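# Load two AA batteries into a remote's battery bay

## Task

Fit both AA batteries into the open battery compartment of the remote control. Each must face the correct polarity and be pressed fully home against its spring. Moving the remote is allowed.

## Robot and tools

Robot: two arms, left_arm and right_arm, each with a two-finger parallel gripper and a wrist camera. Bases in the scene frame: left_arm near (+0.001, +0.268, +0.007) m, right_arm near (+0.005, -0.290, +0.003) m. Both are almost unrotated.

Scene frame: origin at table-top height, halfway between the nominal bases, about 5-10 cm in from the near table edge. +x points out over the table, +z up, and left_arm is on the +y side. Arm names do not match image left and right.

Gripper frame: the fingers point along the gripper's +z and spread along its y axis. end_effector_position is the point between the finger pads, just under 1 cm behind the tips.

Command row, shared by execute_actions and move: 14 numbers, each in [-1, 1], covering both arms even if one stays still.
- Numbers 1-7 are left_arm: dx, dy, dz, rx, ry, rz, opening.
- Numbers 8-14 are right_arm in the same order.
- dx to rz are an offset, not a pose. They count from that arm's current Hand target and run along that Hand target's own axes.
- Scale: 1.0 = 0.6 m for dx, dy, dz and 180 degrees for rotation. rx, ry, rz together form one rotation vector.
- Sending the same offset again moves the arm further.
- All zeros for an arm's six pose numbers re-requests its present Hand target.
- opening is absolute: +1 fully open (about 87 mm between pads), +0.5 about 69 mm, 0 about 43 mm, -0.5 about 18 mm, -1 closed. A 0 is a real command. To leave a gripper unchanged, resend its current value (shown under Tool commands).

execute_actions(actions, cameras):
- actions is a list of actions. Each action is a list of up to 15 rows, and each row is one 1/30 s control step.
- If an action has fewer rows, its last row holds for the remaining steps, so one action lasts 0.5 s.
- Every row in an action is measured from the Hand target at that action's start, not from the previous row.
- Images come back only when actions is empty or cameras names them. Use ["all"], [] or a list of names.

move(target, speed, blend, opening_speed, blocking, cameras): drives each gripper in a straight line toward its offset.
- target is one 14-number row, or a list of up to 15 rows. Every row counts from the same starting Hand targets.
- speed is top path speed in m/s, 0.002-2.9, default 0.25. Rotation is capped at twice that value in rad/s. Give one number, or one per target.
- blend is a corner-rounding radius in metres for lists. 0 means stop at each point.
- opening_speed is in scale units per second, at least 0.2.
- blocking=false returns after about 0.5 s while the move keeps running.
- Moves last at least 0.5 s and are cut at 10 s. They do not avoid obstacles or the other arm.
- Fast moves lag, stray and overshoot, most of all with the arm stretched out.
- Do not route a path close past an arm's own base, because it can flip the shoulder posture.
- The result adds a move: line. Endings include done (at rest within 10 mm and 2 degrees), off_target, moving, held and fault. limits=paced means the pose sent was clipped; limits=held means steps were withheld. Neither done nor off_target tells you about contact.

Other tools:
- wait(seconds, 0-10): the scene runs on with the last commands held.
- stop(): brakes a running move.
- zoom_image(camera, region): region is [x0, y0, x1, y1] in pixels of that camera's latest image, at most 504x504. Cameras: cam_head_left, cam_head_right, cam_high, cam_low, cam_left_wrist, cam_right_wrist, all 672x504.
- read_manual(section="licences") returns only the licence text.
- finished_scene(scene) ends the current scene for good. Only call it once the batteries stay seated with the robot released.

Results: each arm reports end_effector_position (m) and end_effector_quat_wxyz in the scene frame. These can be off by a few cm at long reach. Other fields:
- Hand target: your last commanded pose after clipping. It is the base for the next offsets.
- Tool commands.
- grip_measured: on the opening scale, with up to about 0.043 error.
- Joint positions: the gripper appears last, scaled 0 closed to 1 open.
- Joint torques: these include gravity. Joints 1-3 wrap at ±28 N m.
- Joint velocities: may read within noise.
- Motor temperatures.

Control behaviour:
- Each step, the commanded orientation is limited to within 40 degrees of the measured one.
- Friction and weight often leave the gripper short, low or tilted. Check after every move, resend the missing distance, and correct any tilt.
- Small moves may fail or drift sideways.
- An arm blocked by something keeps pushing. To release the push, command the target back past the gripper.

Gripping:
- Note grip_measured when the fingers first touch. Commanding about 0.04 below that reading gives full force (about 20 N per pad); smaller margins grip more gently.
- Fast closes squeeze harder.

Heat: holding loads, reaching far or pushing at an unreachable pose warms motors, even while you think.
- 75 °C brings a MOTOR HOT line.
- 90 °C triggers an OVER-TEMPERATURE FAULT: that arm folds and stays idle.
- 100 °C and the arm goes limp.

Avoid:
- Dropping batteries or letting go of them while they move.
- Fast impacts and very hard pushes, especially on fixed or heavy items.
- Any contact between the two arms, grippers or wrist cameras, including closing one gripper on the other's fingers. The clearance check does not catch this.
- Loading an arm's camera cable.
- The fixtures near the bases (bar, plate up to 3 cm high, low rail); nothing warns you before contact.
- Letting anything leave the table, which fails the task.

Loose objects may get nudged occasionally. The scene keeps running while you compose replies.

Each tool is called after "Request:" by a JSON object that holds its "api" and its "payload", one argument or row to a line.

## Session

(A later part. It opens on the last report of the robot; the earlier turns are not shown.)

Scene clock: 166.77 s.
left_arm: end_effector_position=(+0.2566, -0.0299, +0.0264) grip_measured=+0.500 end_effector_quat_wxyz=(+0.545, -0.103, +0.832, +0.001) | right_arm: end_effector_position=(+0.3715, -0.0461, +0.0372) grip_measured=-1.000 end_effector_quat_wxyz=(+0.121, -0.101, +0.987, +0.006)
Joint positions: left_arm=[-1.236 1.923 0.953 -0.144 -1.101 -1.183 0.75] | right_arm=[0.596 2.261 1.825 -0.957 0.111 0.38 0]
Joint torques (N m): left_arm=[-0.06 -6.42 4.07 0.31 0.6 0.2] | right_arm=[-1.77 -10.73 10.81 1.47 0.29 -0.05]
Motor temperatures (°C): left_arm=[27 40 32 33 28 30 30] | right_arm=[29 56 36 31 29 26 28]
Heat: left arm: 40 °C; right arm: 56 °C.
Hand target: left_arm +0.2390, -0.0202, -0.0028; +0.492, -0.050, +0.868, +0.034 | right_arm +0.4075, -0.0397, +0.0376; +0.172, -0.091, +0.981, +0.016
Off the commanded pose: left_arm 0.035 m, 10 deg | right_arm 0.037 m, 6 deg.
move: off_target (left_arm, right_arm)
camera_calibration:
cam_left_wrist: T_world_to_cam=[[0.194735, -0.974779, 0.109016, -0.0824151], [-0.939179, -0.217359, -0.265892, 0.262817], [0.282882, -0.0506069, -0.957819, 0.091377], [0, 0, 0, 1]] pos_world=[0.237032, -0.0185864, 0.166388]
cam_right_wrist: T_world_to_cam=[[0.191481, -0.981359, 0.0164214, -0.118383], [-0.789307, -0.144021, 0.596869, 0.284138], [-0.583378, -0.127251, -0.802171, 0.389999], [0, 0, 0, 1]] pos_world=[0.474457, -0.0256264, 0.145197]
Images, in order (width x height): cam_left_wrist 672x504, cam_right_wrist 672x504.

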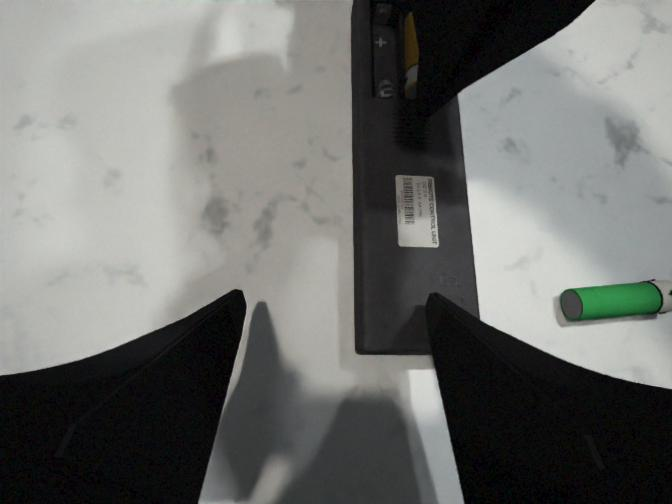

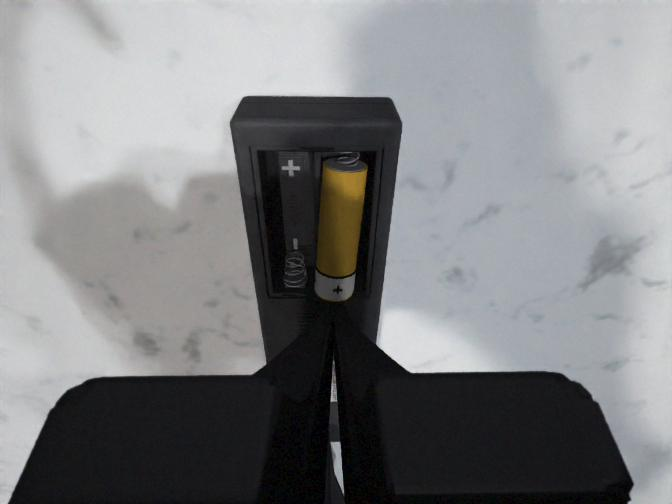

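Request:
{"api": "move", "payload": {
  "target": [
    [0,0,0,0,0,0,0.5,0.085,0,-0.015,0,0,0,-1],
    [0,0,0,0,0,0,0.5,0.07,-0.014,-0.01,0,0,0,-1],
    [0,0,0,0,0,0,0.5,0,-0.014,0.002,0,0,0,-1]
  ],
  "speed": 0.05,
  "cameras": ["cam_right_wrist","cam_low"]
}}

Request:
{"api": "zoom_image", "payload": {
  "camera": "cam_right_wrist",
  "region": [220, 100, 420, 370]
}}

Request:
{"api": "zoom_image", "payload": {
  "camera": "cam_low",
  "region": [400, 240, 500, 310]
}}

Scene clock: 171.10 s.
left_arm: end_effector_position=(+0.2566, -0.0299, +0.0264) grip_measured=+0.500 end_effector_quat_wxyz=(+0.545, -0.103, +0.832, +0.001) | right_arm: end_effector_position=(+0.3746, -0.0512, +0.0372) grip_measured=-1.000 end_effector_quat_wxyz=(+0.124, -0.101, +0.987, +0.012)
Joint positions: left_arm=[-1.236 1.923 0.953 -0.144 -1.101 -1.183 0.75] | right_arm=[0.579 2.248 1.803 -0.936 0.1 0.363 0]
Joint torques (N m): left_arm=[-0.06 -6.42 4.07 0.31 0.6 0.2] | right_arm=[-1.66 -10.45 10.45 1.45 0.33 -0.08]
Motor temperatures (°C): left_arm=[27 40 32 33 28 30 30] | right_arm=[29 55 36 32 29 26 28]
Heat: left arm: 40 °C; right arm: 55 °C.
Hand target: left_arm +0.2390, -0.0202, -0.0028; +0.492, -0.050, +0.868, +0.034 | right_arm +0.4094, -0.0480, +0.0364; +0.172, -0.091, +0.981, +0.016
Off the commanded pose: left_arm 0.035 m, 10 deg | right_arm 0.035 m, 6 deg.
move: off_target (left_arm, right_arm)
camera_calibration:
cam_right_wrist: T_world_to_cam=[[0.19305, -0.981177, 0.00482854, -0.124184], [-0.791535, -0.152825, 0.591706, 0.286522], [-0.579831, -0.118051, -0.806139, 0.390419], [0, 0, 0, 1]] pos_world=[0.477143, -0.0319692, 0.145795]
Images, in order (width x height): cam_low 672x504, cam_right_wrist 672x504.

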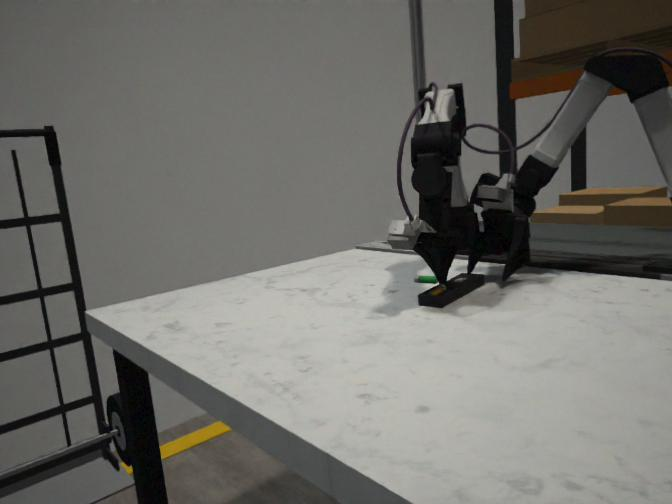

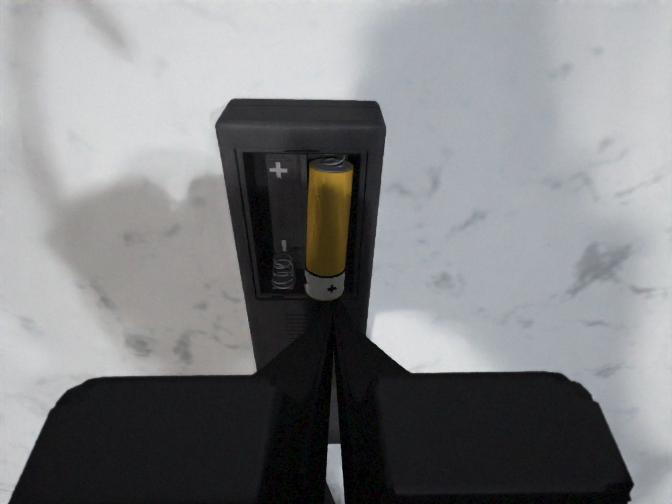

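Scaled by 1.867 from the camera's 672x504 image, which has a finer 960x720 frame.

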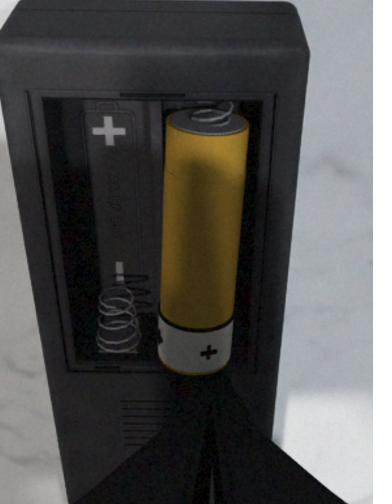

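Scaled by 5.040 from the camera's 672x504 image, which has a finer 960x720 frame.

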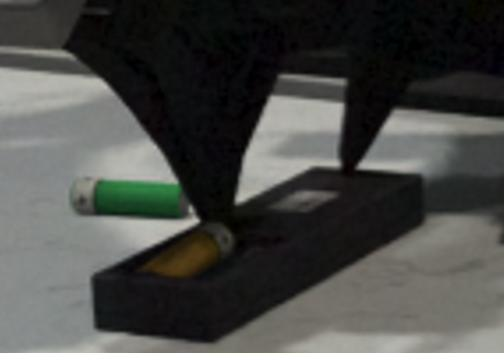

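Request:
{"api": "move", "payload": {
  "target": [
    [0,0,0,0,0,0,0.5,-0.03,0,0.0,0,0,0,-1],
    [0,0,0,0,0,0,0.5,-0.02,0,0.045,0,0,0,-1]
  ],
  "speed": 0.05,
  "cameras": ["cam_right_wrist","cam_low","cam_left_wrist"]
}}

Request:
{"api": "zoom_image", "payload": {
  "camera": "cam_right_wrist",
  "region": [220, 100, 420, 370]
}}

Request:
{"api": "zoom_image", "payload": {
  "camera": "cam_low",
  "region": [400, 240, 500, 310]
}}

Scene clock: 174.33 s.
left_arm: end_effector_position=(+0.2566, -0.0299, +0.0264) grip_measured=+0.500 end_effector_quat_wxyz=(+0.545, -0.103, +0.832, +0.001) | right_arm: end_effector_position=(+0.4248, -0.0413, +0.0376) grip_measured=-1.000 end_effector_quat_wxyz=(+0.175, -0.092, +0.980, +0.025)
Joint positions: left_arm=[-1.236 1.923 0.953 -0.144 -1.101 -1.182 0.75] | right_arm=[0.547 2.342 1.947 -0.878 0.116 0.339 0]
Joint torques (N m): left_arm=[-0.06 -6.42 4.07 0.31 0.61 0.19] | right_arm=[-0.55 -10.3 5 1.27 0.14 0.01]
Motor temperatures (°C): left_arm=[27 40 32 33 28 30 30] | right_arm=[29 55 37 32 29 26 28]
Heat: left arm: 40 °C; right arm: 55 °C.
Hand target: left_arm +0.2390, -0.0202, -0.0028; +0.492, -0.050, +0.868, +0.034 | right_arm +0.4295, -0.0441, +0.0150; +0.172, -0.091, +0.981, +0.016
Off the commanded pose: left_arm 0.035 m, 10 deg | right_arm 0.023 m, 1 deg.
move: off_target (left_arm, right_arm)
camera_calibration:
cam_left_wrist: T_world_to_cam=[[0.194624, -0.974841, 0.10866, -0.0823296], [-0.939228, -0.217151, -0.265888, 0.262832], [0.282794, -0.0503081, -0.957861, 0.0914104], [0, 0, 0, 1]] pos_world=[0.237032, -0.0185854, 0.166388]
cam_right_wrist: T_world_to_cam=[[0.179764, -0.983597, -0.0148961, -0.117909], [-0.848884, -0.16276, 0.502897, 0.354728], [-0.497073, -0.077758, -0.864218, 0.389775], [0, 0, 0, 1]] pos_world=[0.516065, -0.0279312, 0.156702]
Images, in order (width x height): cam_low 672x504, cam_left_wrist 672x504, cam_right_wrist 672x504.

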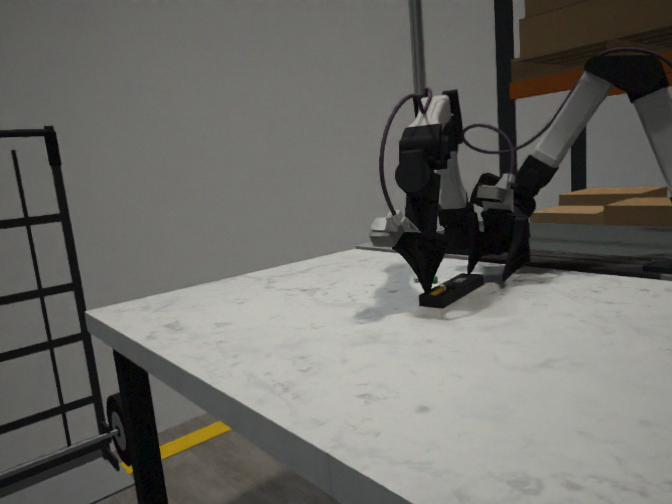

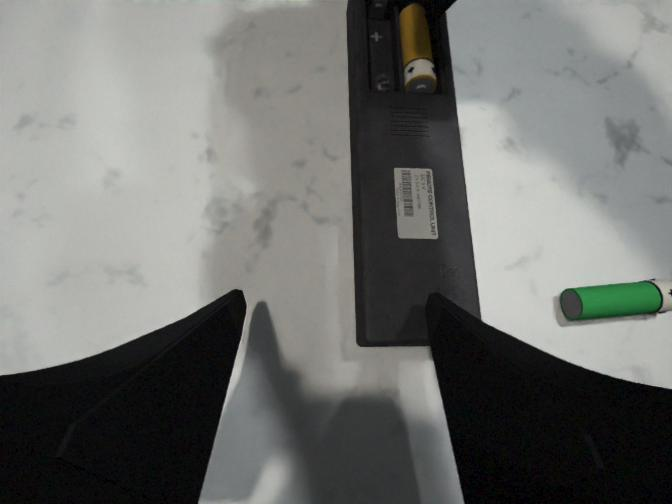

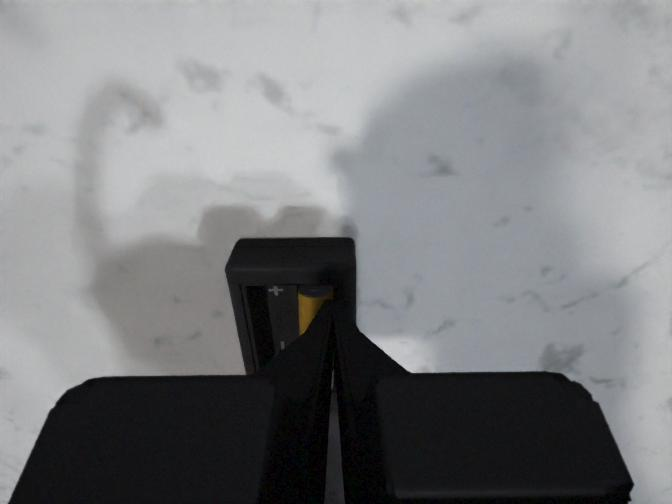

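Scaled by 1.867 from the camera's 672x504 image, which has a finer 960x720 frame.

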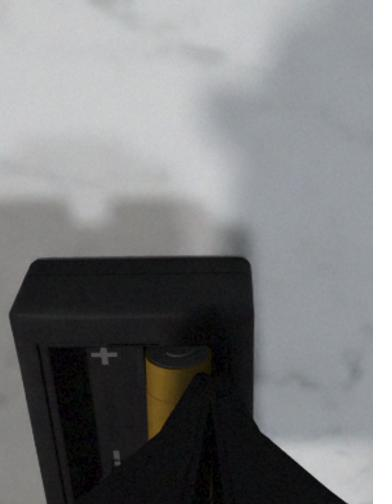

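Scaled by 5.040 from the camera's 672x504 image, which has a finer 960x720 frame.

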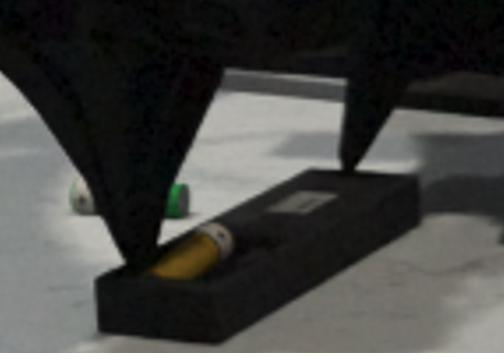

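Request:
{"api": "move", "payload": {
  "target": [
    [0,0,0,0,0,0,0.5,-0.031,0,-0.086,0,0,0,-1],
    [0,0,0,0,0,0,0.5,0.0487,0.006,-0.115,0,0.055,0,-0.45]
  ],
  "speed": 0.12,
  "cameras": ["cam_right_wrist"]
}}

Request:
{"api": "zoom_image", "payload": {
  "camera": "cam_right_wrist",
  "region": [220, 100, 420, 370]
}}

Scene clock: 180.40 s.
left_arm: end_effector_position=(+0.2566, -0.0299, +0.0264) grip_measured=+0.500 end_effector_quat_wxyz=(+0.545, -0.103, +0.832, +0.001) | right_arm: end_effector_position=(+0.3811, -0.0571, +0.0623) grip_measured=-0.450 end_effector_quat_wxyz=(+0.082, -0.092, +0.992, -0.005)
Joint positions: left_arm=[-1.236 1.923 0.953 -0.144 -1.101 -1.182 0.75] | right_arm=[0.557 2.353 2.081 -1.198 0.091 0.366 0.275]
Joint torques (N m): left_arm=[-0.06 -6.42 4.05 0.31 0.61 0.2] | right_arm=[0.47 -15.12 7.41 0.45 -0.16 0.13]
Motor temperatures (°C): left_arm=[27 40 32 33 28 30 30] | right_arm=[29 55 37 32 29 26 28]
Heat: left arm: 40 °C; right arm: 55 °C.
Hand target: left_arm +0.2390, -0.0202, -0.0028; +0.492, -0.050, +0.868, +0.034 | right_arm +0.3788, -0.0500, +0.0700; +0.087, -0.092, +0.992, +0.008
Off the commanded pose: left_arm 0.035 m, 10 deg | right_arm 0.011 m, 2 deg.
move: off_target (left_arm, right_arm); target 2's new opening was sent with right_arm's hand 0.011 m and 2 deg from that target
camera_calibration:
cam_right_wrist: T_world_to_cam=[[0.171729, -0.984742, 0.028141, -0.124829], [-0.744662, -0.111054, 0.658138, 0.256241], [-0.644971, -0.133977, -0.752371, 0.434379], [0, 0, 0, 1]] pos_world=[0.492411, -0.0362714, 0.161685]
Images, in order (width x height): cam_right_wrist 672x504.

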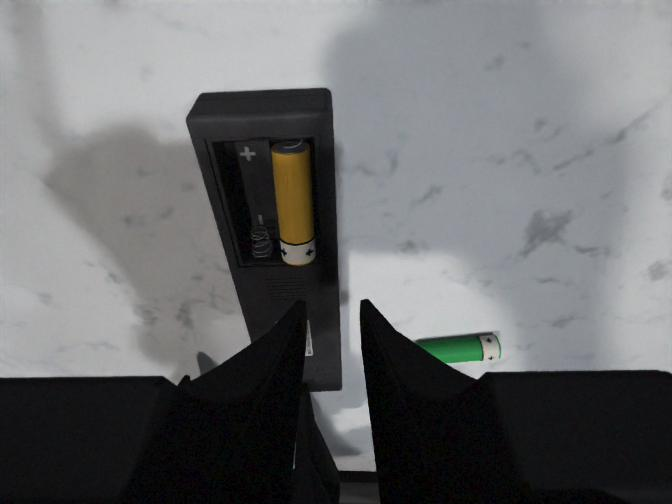

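Scaled by 1.867 from the camera's 672x504 image, which has a finer 960x720 frame.

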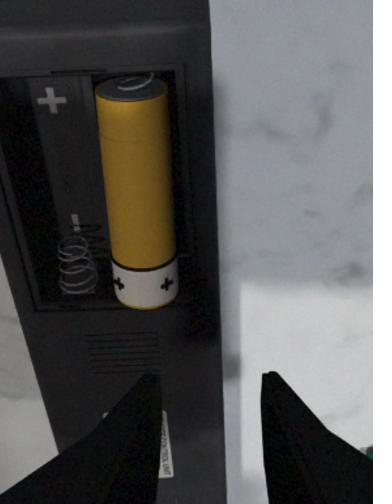

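Request:
{"api": "move", "payload": {
  "target": [
    [0,0,0,0,0,0,0.5,0.0,0.023,0,0,0,0,-0.45],
    [0,0,0,0,0,0,0.5,0.004,0.023,0.0246,0,0,0,-0.45]
  ],
  "speed": 0.08,
  "cameras": ["cam_right_wrist"]
}}

Scene clock: 183.13 s.
left_arm: end_effector_position=(+0.2566, -0.0299, +0.0264) grip_measured=+0.500 end_effector_quat_wxyz=(+0.545, -0.103, +0.832, +0.001) | right_arm: end_effector_position=(+0.3787, -0.0418, +0.0625) grip_measured=-0.450 end_effector_quat_wxyz=(+0.092, -0.092, +0.991, +0.002)
Joint positions: left_arm=[-1.236 1.923 0.953 -0.144 -1.101 -1.182 0.75] | right_arm=[0.586 2.356 2.087 -1.18 0.091 0.393 0.275]
Joint torques (N m): left_arm=[-0.05 -6.42 4.05 0.31 0.61 0.19] | right_arm=[0.31 -12.67 5.85 0.66 -0.11 0.1]
Motor temperatures (°C): left_arm=[27 40 32 32 28 30 30] | right_arm=[29 56 37 32 29 26 28]
Heat: left arm: 40 °C; right arm: 56 °C.
Hand target: left_arm +0.2390, -0.0202, -0.0028; +0.492, -0.050, +0.868, +0.034 | right_arm +0.3764, -0.0363, +0.0552; +0.087, -0.092, +0.992, +0.008
Off the commanded pose: left_arm 0.035 m, 10 deg | right_arm 0.009 m, 1 deg.
move: off_target (left_arm)
camera_calibration:
cam_right_wrist: T_world_to_cam=[[0.173743, -0.984652, 0.0165575, -0.109408], [-0.755971, -0.122579, 0.643026, 0.260778], [-0.631127, -0.124238, -0.765665, 0.430976], [0, 0, 0, 1]] pos_world=[0.488151, -0.0222191, 0.164108]
Images, in order (width x height): cam_right_wrist 672x504.

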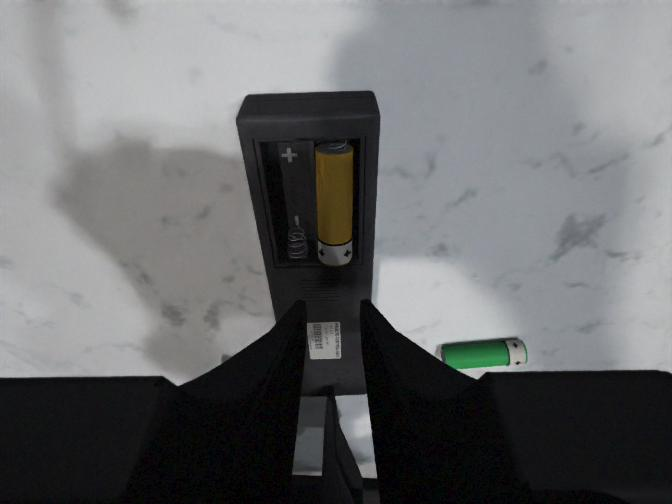

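Request:
{"api": "move", "payload": {
  "target": [
    [0,0,0,0,0,0,0.5,0.0067,-0.002,0.0378,0,0,0,-0.45]
  ],
  "speed": 0.06,
  "cameras": ["cam_right_wrist","cam_low"]
}}

Request:
{"api": "zoom_image", "payload": {
  "camera": "cam_right_wrist",
  "region": [220, 100, 420, 370]
}}

Request:
{"api": "zoom_image", "payload": {
  "camera": "cam_low",
  "region": [400, 240, 500, 310]
}}

Scene clock: 185.13 s.
left_arm: end_effector_position=(+0.2566, -0.0299, +0.0264) grip_measured=+0.500 end_effector_quat_wxyz=(+0.545, -0.103, +0.832, +0.001) | right_arm: end_effector_position=(+0.3783, -0.0418, +0.0387) grip_measured=-0.450 end_effector_quat_wxyz=(+0.091, -0.092, +0.992, +0.001)
Joint positions: left_arm=[-1.236 1.923 0.953 -0.144 -1.101 -1.182 0.75] | right_arm=[0.586 2.361 2 -1.091 0.091 0.393 0.275]
Joint torques (N m): left_arm=[-0.08 -6.42 4.07 0.31 0.61 0.2] | right_arm=[0.2 -12.88 5.78 0.67 -0.1 0.07]
Motor temperatures (°C): left_arm=[27 40 32 32 28 30 30] | right_arm=[29 56 36 32 29 26 28]
Heat: left arm: 40 °C; right arm: 56 °C.
Hand target: left_arm +0.2390, -0.0202, -0.0028; +0.492, -0.050, +0.868, +0.034 | right_arm +0.3765, -0.0376, +0.0320; +0.086, -0.092, +0.992, +0.008
Off the commanded pose: left_arm 0.035 m, 10 deg | right_arm 0.008 m, 1 deg.
move: off_target (left_arm)
camera_calibration:
cam_right_wrist: T_world_to_cam=[[0.173777, -0.98463, 0.0174864, -0.109019], [-0.754709, -0.12175, 0.644664, 0.275317], [-0.632627, -0.125225, -0.764266, 0.412927], [0, 0, 0, 1]] pos_world=[0.487957, -0.0221146, 0.140005]
Images, in order (width x height): cam_low 672x504, cam_right_wrist 672x504.

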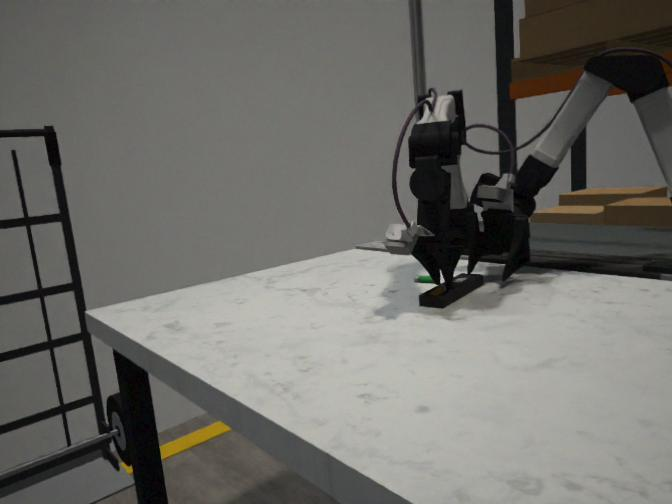

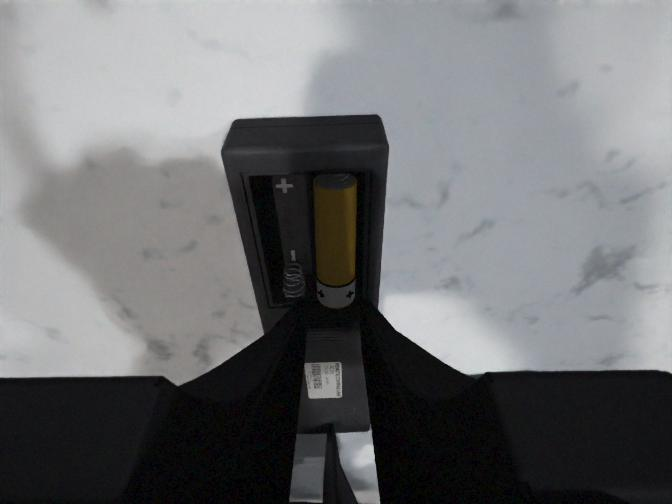

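Scaled by 1.867 from the camera's 672x504 image, which has a finer 960x720 frame.

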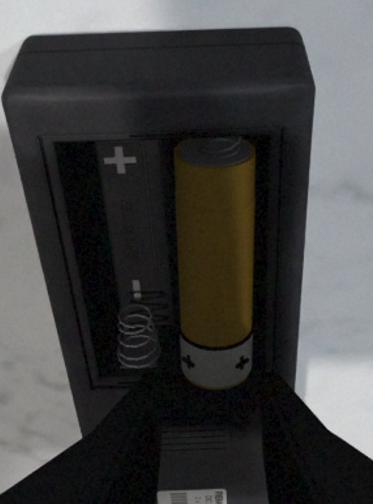

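Scaled by 5.040 from the camera's 672x504 image, which has a finer 960x720 frame.

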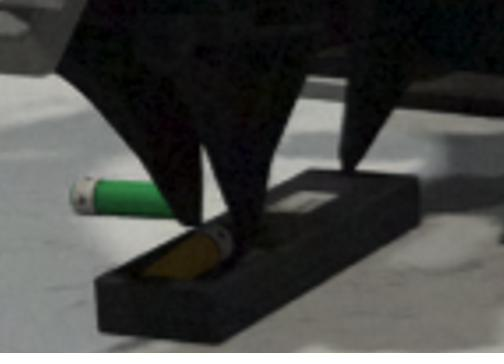

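Request:
{"api": "move", "payload": {
  "target": [
    [0,0,0,0,0,0,0.5,-0.005,0,0,0,0,0,-0.45],
    [0,0,0,0,0,0,0.5,-0.005,0,0,0,0,0,-0.85],
    [0,0,0,0,0,0,0.5,-0.05,-0.004,0.008,0,0.02,0,-0.85]
  ],
  "speed": 0.06,
  "opening_speed": 0.8,
  "cameras": ["cam_left_wrist","cam_right_wrist"]
}}

Request:
{"api": "zoom_image", "payload": {
  "camera": "cam_right_wrist",
  "region": [220, 130, 420, 400]
}}

Request:
{"api": "zoom_image", "payload": {
  "camera": "cam_left_wrist",
  "region": [320, 0, 520, 200]
}}

Scene clock: 189.03 s.
left_arm: end_effector_position=(+0.2566, -0.0299, +0.0264) grip_measured=+0.500 end_effector_quat_wxyz=(+0.545, -0.103, +0.832, +0.001) | right_arm: end_effector_position=(+0.4030, -0.0376, +0.0377) grip_measured=-0.849 end_effector_quat_wxyz=(+0.057, -0.090, +0.994, -0.002)
Joint positions: left_arm=[-1.236 1.923 0.953 -0.144 -1.101 -1.182 0.75] | right_arm=[0.556 2.591 2.409 -1.33 0.064 0.372 0.075]
Joint torques (N m): left_arm=[-0.06 -6.42 4.07 0.31 0.6 0.19] | right_arm=[-0.47 -12.77 9.32 0.43 -0.14 -0.03]
Motor temperatures (°C): left_arm=[27 40 32 32 28 30 30] | right_arm=[29 55 36 32 29 26 28]
Heat: left arm: 40 °C; right arm: 55 °C.
Hand target: left_arm +0.2390, -0.0202, -0.0027; +0.493, -0.050, +0.868, +0.034 | right_arm +0.4070, -0.0344, +0.0326; +0.055, -0.092, +0.994, +0.005
Off the commanded pose: left_arm 0.035 m, 10 deg | right_arm 0.007 m, 1 deg.
move: off_target (left_arm)
camera_calibration:
cam_left_wrist: T_world_to_cam=[[0.194624, -0.974841, 0.10866, -0.0823296], [-0.939228, -0.217151, -0.265888, 0.262832], [0.282794, -0.0503081, -0.957861, 0.0914104], [0, 0, 0, 1]] pos_world=[0.237032, -0.0185854, 0.166388]
cam_right_wrist: T_world_to_cam=[[0.170449, -0.985174, 0.0194886, -0.107991], [-0.710573, -0.109189, 0.6951, 0.275856], [-0.682666, -0.132327, -0.718649, 0.446576], [0, 0, 0, 1]] pos_world=[0.519285, -0.0171761, 0.131289]
Images, in order (width x height): cam_left_wrist 672x504, cam_right_wrist 672x504.

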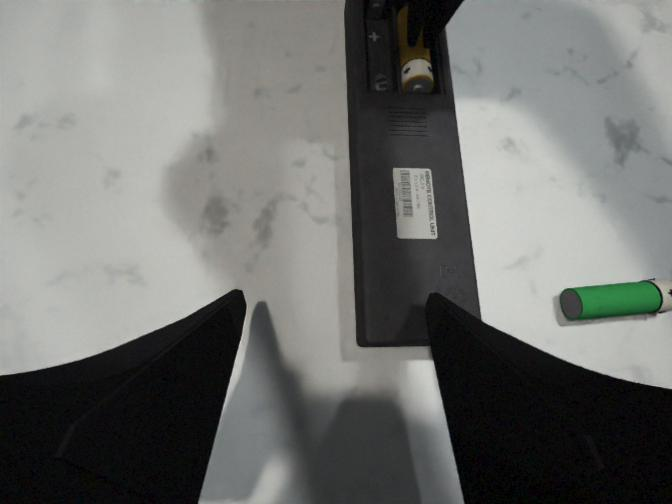

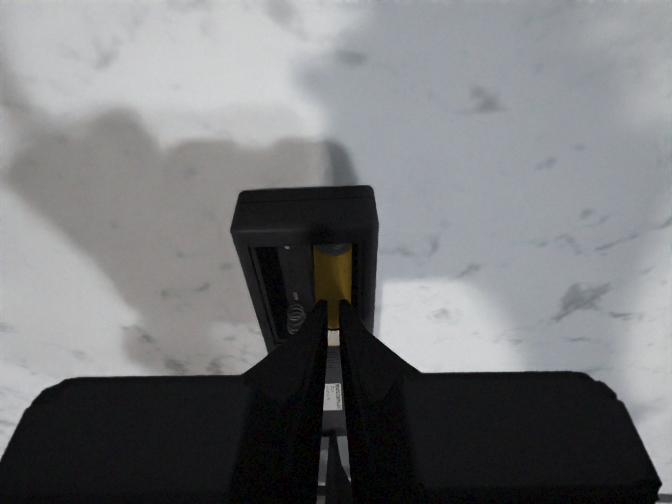

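Scaled by 1.867 from the camera's 672x504 image, which has a finer 960x720 frame.

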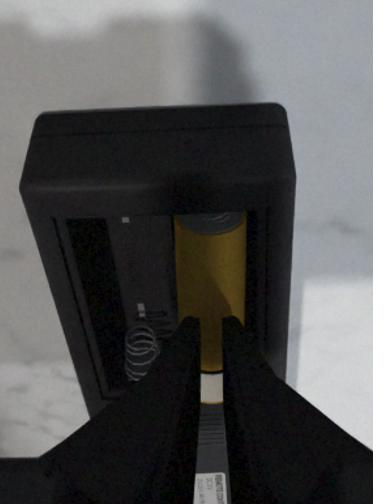

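Scaled by 2.520 from the camera's 672x504 image, which has a finer 960x720 frame.

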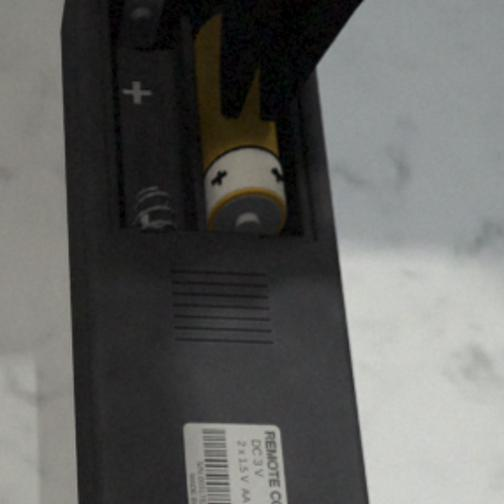

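Request:
{"api": "move", "payload": {
  "target": [
    [0,0,0,0,0,0,0.5,-0.005,0,-0.042,0,0,0,-0.85],
    [0,0,0,0,0,0,0.5,0.0385,-0.003,-0.0465,0,0,0,-1],
    [0,0,0,0,0,0,0.5,0.044,-0.003,0.042,0,0,0,-1]
  ],
  "speed": 0.06,
  "cameras": ["cam_left_wrist","cam_right_wrist"]
}}

Request:
{"api": "zoom_image", "payload": {
  "camera": "cam_right_wrist",
  "region": [220, 130, 420, 400]
}}

Request:
{"api": "zoom_image", "payload": {
  "camera": "cam_left_wrist",
  "region": [320, 0, 520, 200]
}}

Scene clock: 194.93 s.
left_arm: end_effector_position=(+0.2566, -0.0299, +0.0263) grip_measured=+0.500 end_effector_quat_wxyz=(+0.545, -0.103, +0.832, +0.001) | right_arm: end_effector_position=(+0.3819, -0.0505, +0.0333) grip_measured=-1.000 end_effector_quat_wxyz=(+0.057, -0.090, +0.994, -0.002)
Joint positions: left_arm=[-1.236 1.923 0.953 -0.144 -1.101 -1.182 0.75] | right_arm=[0.557 2.435 2.106 -1.185 0.064 0.373 0]
Joint torques (N m): left_arm=[-0.06 -6.42 4.07 0.31 0.6 0.2] | right_arm=[0.59 -10.36 2.92 1.18 -0.11 0.11]
Motor temperatures (°C): left_arm=[27 40 32 32 28 30 30] | right_arm=[29 56 37 32 29 26 28]
Heat: left arm: 40 °C; right arm: 56 °C.
Hand target: left_arm +0.2390, -0.0202, -0.0028; +0.492, -0.050, +0.868, +0.034 | right_arm +0.3842, -0.0404, +0.0047; +0.055, -0.092, +0.994, +0.005
Off the commanded pose: left_arm 0.035 m, 10 deg | right_arm 0.030 m, 1 deg.
move: off_target (left_arm, right_arm); target 2's new opening was sent with right_arm's hand 0.020 m and 3 deg from that target
camera_calibration:
cam_left_wrist: T_world_to_cam=[[0.194324, -0.974932, 0.10838, -0.082213], [-0.939409, -0.216765, -0.265563, 0.262826], [0.282399, -0.0502075, -0.957982, 0.0915257], [0, 0, 0, 1]] pos_world=[0.237031, -0.0185853, 0.166387]
cam_right_wrist: T_world_to_cam=[[0.169776, -0.985298, 0.0190969, -0.116638], [-0.710327, -0.108918, 0.695393, 0.262432], [-0.683089, -0.131626, -0.718376, 0.427427], [0, 0, 0, 1]] pos_world=[0.498186, -0.0300785, 0.126788]
Images, in order (width x height): cam_left_wrist 672x504, cam_right_wrist 672x504.

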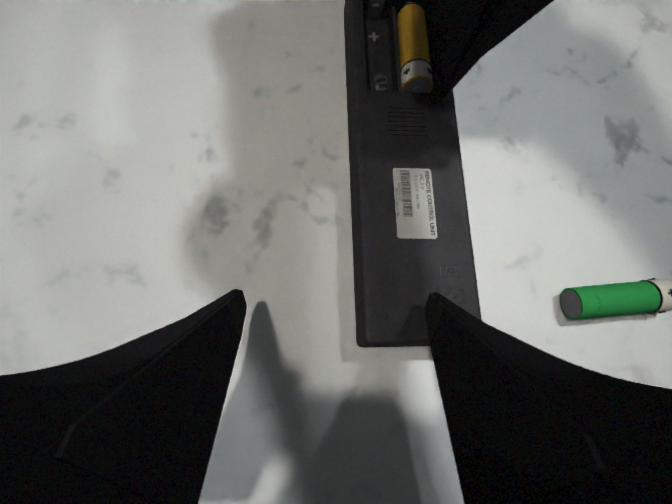

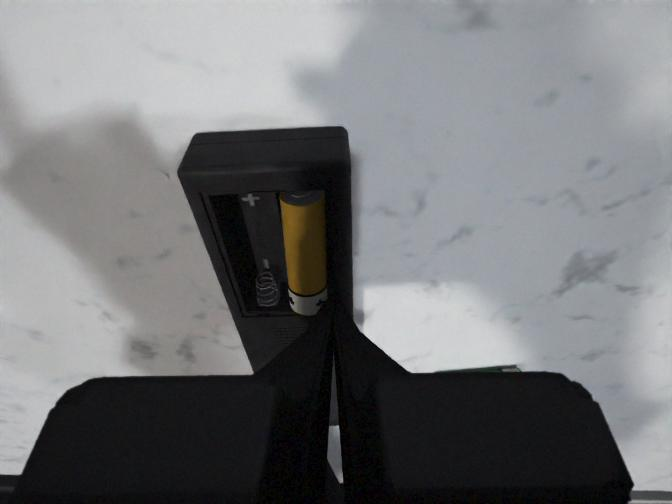

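Scaled by 1.867 from the camera's 672x504 image, which has a finer 960x720 frame.

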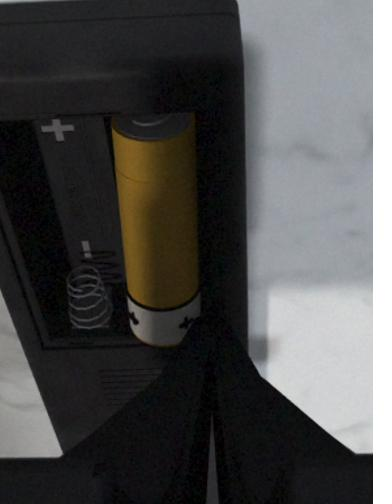

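Scaled by 2.520 from the camera's 672x504 image, which has a finer 960x720 frame.

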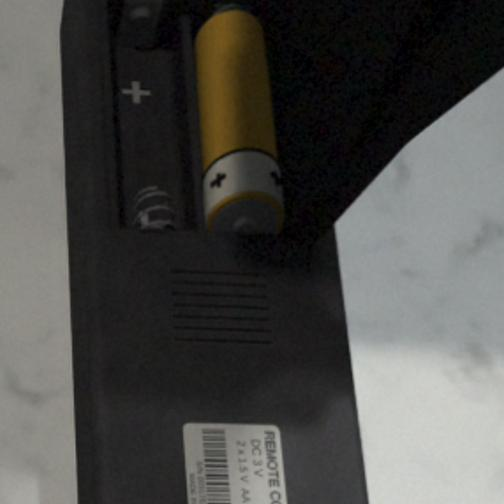

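Request:
{"api": "move", "payload": {
  "target": [
    [0,0,0,0,0,0,0.5,-0.004,0,-0.075,0,0,0,-1],
    [0,0,0,0,0,0,0.5,-0.004,0.017,-0.075,0,0,0,-1],
    [0,0,0,0,0,0,0.5,-0.004,0.013,-0.05,0,0,0,-1]
  ],
  "speed": 0.08,
  "cameras": ["cam_right_wrist"]
}}

Request:
{"api": "zoom_image", "payload": {
  "camera": "cam_right_wrist",
  "region": [220, 100, 420, 370]
}}

Scene clock: 200.00 s.
left_arm: end_effector_position=(+0.2566, -0.0299, +0.0263) grip_measured=+0.500 end_effector_quat_wxyz=(+0.545, -0.103, +0.832, +0.001) | right_arm: end_effector_position=(+0.3841, -0.0347, +0.0458) grip_measured=-1.000 end_effector_quat_wxyz=(+0.065, -0.093, +0.994, +0.003)
Joint positions: left_arm=[-1.236 1.923 0.953 -0.144 -1.101 -1.182 0.75] | right_arm=[0.582 2.466 2.212 -1.241 0.064 0.392 0]
Joint torques (N m): left_arm=[-0.05 -6.41 4.07 0.32 0.6 0.19] | right_arm=[-0.21 -12.96 5.31 0.58 -0.11 0.07]
Motor temperatures (°C): left_arm=[27 40 32 32 28 30 30] | right_arm=[29 55 37 32 29 26 28]
Heat: left arm: 40 °C; right arm: 55 °C.
Hand target: left_arm +0.2390, -0.0202, -0.0027; +0.493, -0.050, +0.868, +0.034 | right_arm +0.3818, -0.0329, +0.0346; +0.055, -0.092, +0.994, +0.005
Off the commanded pose: left_arm 0.035 m, 10 deg | right_arm 0.011 m, 1 deg.
move: off_target (left_arm, right_arm)
camera_calibration:
cam_right_wrist: T_world_to_cam=[[0.17552, -0.984416, 0.0108628, -0.103566], [-0.720342, -0.120899, 0.683001, 0.261039], [-0.671044, -0.127705, -0.730336, 0.436068], [0, 0, 0, 1]] pos_world=[0.498836, -0.0147043, 0.141311]
Images, in order (width x height): cam_right_wrist 672x504.

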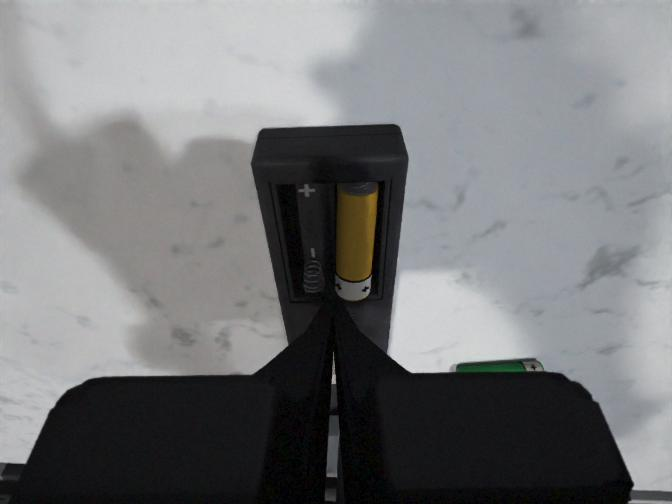

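Scaled by 1.867 from the camera's 672x504 image, which has a finer 960x720 frame.

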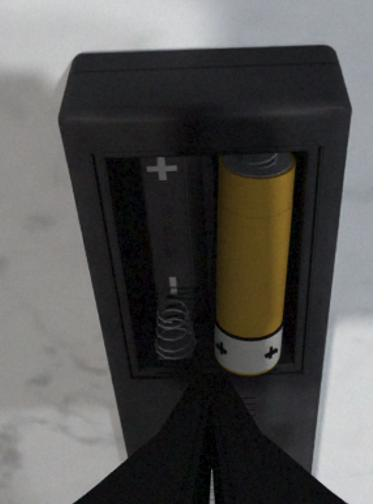

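Request:
{"api": "move", "payload": {
  "target": [
    [0,0,0,0,0,0,0.5,0,-0.011,-0.01,0,0,0,-1],
    [0,0,0,0,0,0,0.5,0,-0.011,0.0,0,0,0,-1]
  ],
  "speed": 0.08,
  "cameras": ["cam_right_wrist"]
}}

Scene clock: 201.93 s.
left_arm: end_effector_position=(+0.2566, -0.0299, +0.0263) grip_measured=+0.500 end_effector_quat_wxyz=(+0.545, -0.103, +0.832, +0.001) | right_arm: end_effector_position=(+0.3815, -0.0396, +0.0392) grip_measured=-1.000 end_effector_quat_wxyz=(+0.056, -0.091, +0.994, -0.002)
Joint positions: left_arm=[-1.236 1.923 0.953 -0.144 -1.101 -1.182 0.75] | right_arm=[0.576 2.466 2.185 -1.234 0.063 0.39 0]
Joint torques (N m): left_arm=[-0.06 -6.42 4.07 0.31 0.6 0.19] | right_arm=[-0.57 -14.23 5.49 0.61 -0.09 -0.03]
Motor temperatures (°C): left_arm=[27 40 32 32 28 30 30] | right_arm=[29 56 37 32 29 26 27]
Heat: left arm: 40 °C; right arm: 56 °C.
Hand target: left_arm +0.2390, -0.0202, -0.0027; +0.493, -0.050, +0.868, +0.034 | right_arm +0.3830, -0.0395, +0.0346; +0.055, -0.092, +0.994, +0.005
Off the commanded pose: left_arm 0.035 m, 10 deg | right_arm 0.005 m, 1 deg.
move: off_target (left_arm)
camera_calibration:
cam_right_wrist: T_world_to_cam=[[0.172682, -0.984819, 0.0176655, -0.107006], [-0.708744, -0.111779, 0.696554, 0.258476], [-0.684005, -0.132802, -0.717287, 0.43307], [0, 0, 0, 1]] pos_world=[0.497894, -0.0189766, 0.132483]
Images, in order (width x height): cam_right_wrist 672x504.

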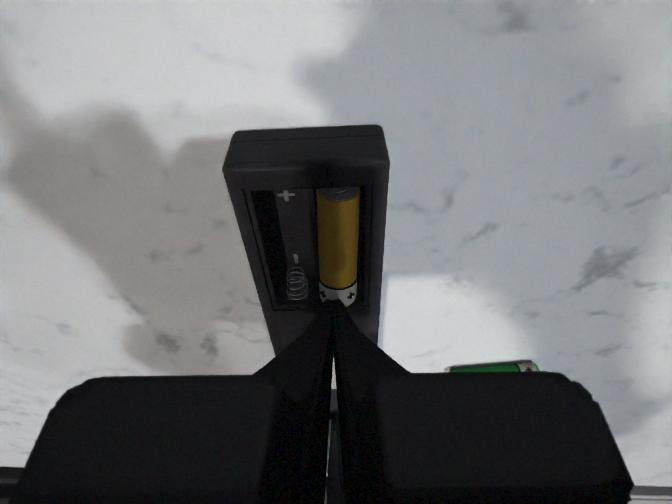

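Request:
{"api": "move", "payload": {
  "target": [
    [0,0,0,0,0,0,0.5,-0.004,-0.003,0,0,0,0,-1],
    [0,0,0,0,0,0,0.5,-0.004,-0.003,0.055,0,0,0,-1],
    [0,0,0,0,0,0,0.5,-0.024,-0.003,0.055,0,0,0,-1]
  ],
  "speed": 0.06,
  "cameras": ["cam_right_wrist","cam_low","cam_left_wrist"]
}}

Request:
{"api": "zoom_image", "payload": {
  "camera": "cam_left_wrist",
  "region": [320, 0, 520, 200]
}}

Request:
{"api": "zoom_image", "payload": {
  "camera": "cam_low",
  "region": [400, 240, 500, 310]
}}

Scene clock: 205.53 s.
left_arm: end_effector_position=(+0.2566, -0.0299, +0.0263) grip_measured=+0.500 end_effector_quat_wxyz=(+0.545, -0.103, +0.832, +0.001) | right_arm: end_effector_position=(+0.3877, -0.0416, +0.0331) grip_measured=-1.000 end_effector_quat_wxyz=(+0.053, -0.093, +0.994, +0.005)
Joint positions: left_arm=[-1.236 1.923 0.953 -0.144 -1.101 -1.182 0.75] | right_arm=[0.56 2.491 2.204 -1.228 0.047 0.371 0]
Joint torques (N m): left_arm=[-0.06 -6.42 4.07 0.31 0.6 0.2] | right_arm=[-0.65 -8.34 7.08 1.06 0.05 -0.01]
Motor temperatures (°C): left_arm=[27 40 32 32 28 30 30] | right_arm=[29 56 36 32 29 26 27]
Heat: left arm: 40 °C; right arm: 56 °C.
Hand target: left_arm +0.2390, -0.0202, -0.0027; +0.493, -0.050, +0.868, +0.034 | right_arm +0.4010, -0.0379, +0.0034; +0.055, -0.092, +0.994, +0.005
Off the commanded pose: left_arm 0.035 m, 10 deg | right_arm 0.033 m, 0 deg.
move: off_target (left_arm, right_arm)
camera_calibration:
cam_left_wrist: T_world_to_cam=[[0.194324, -0.974932, 0.10838, -0.082213], [-0.939409, -0.216765, -0.265563, 0.262826], [0.282399, -0.0502075, -0.957982, 0.0915257], [0, 0, 0, 1]] pos_world=[0.237031, -0.0185853, 0.166387]
cam_right_wrist: T_world_to_cam=[[0.176796, -0.984238, 0.00436951, -0.11105], [-0.702715, -0.123116, 0.700738, 0.263961], [-0.689155, -0.126958, -0.713405, 0.434735], [0, 0, 0, 1]] pos_world=[0.504723, -0.0216092, 0.12566]
Images, in order (width x height): cam_low 672x504, cam_left_wrist 672x504, cam_right_wrist 672x504.

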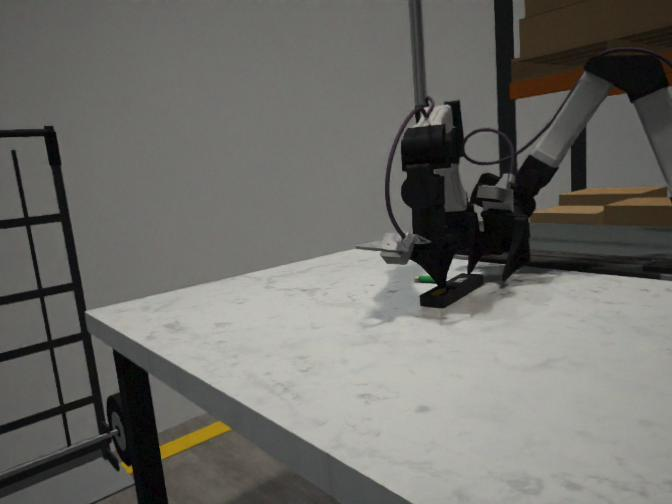

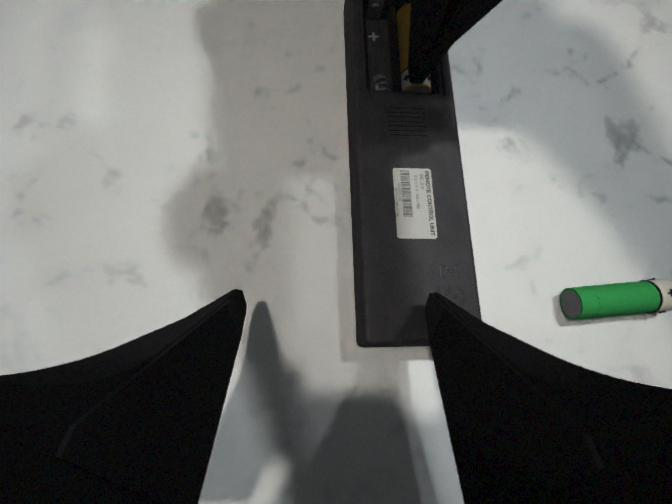

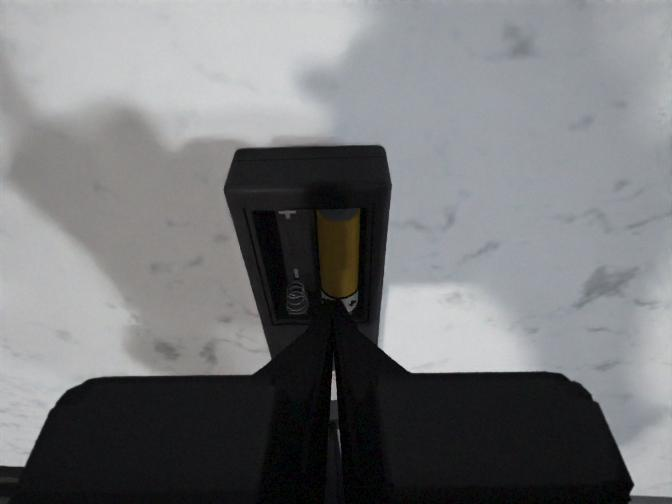

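Scaled by 2.520 from the camera's 672x504 image, which has a finer 960x720 frame.

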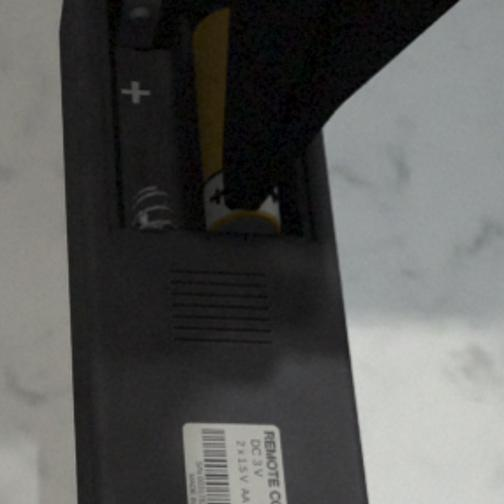

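Scaled by 5.040 from the camera's 672x504 image, which has a finer 960x720 frame.

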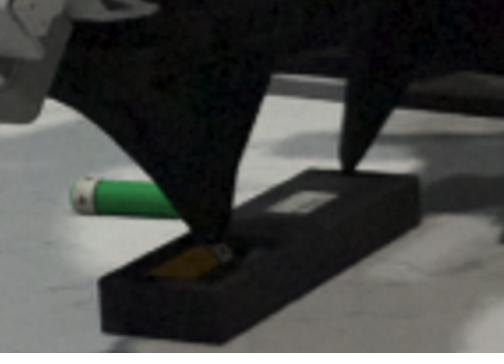

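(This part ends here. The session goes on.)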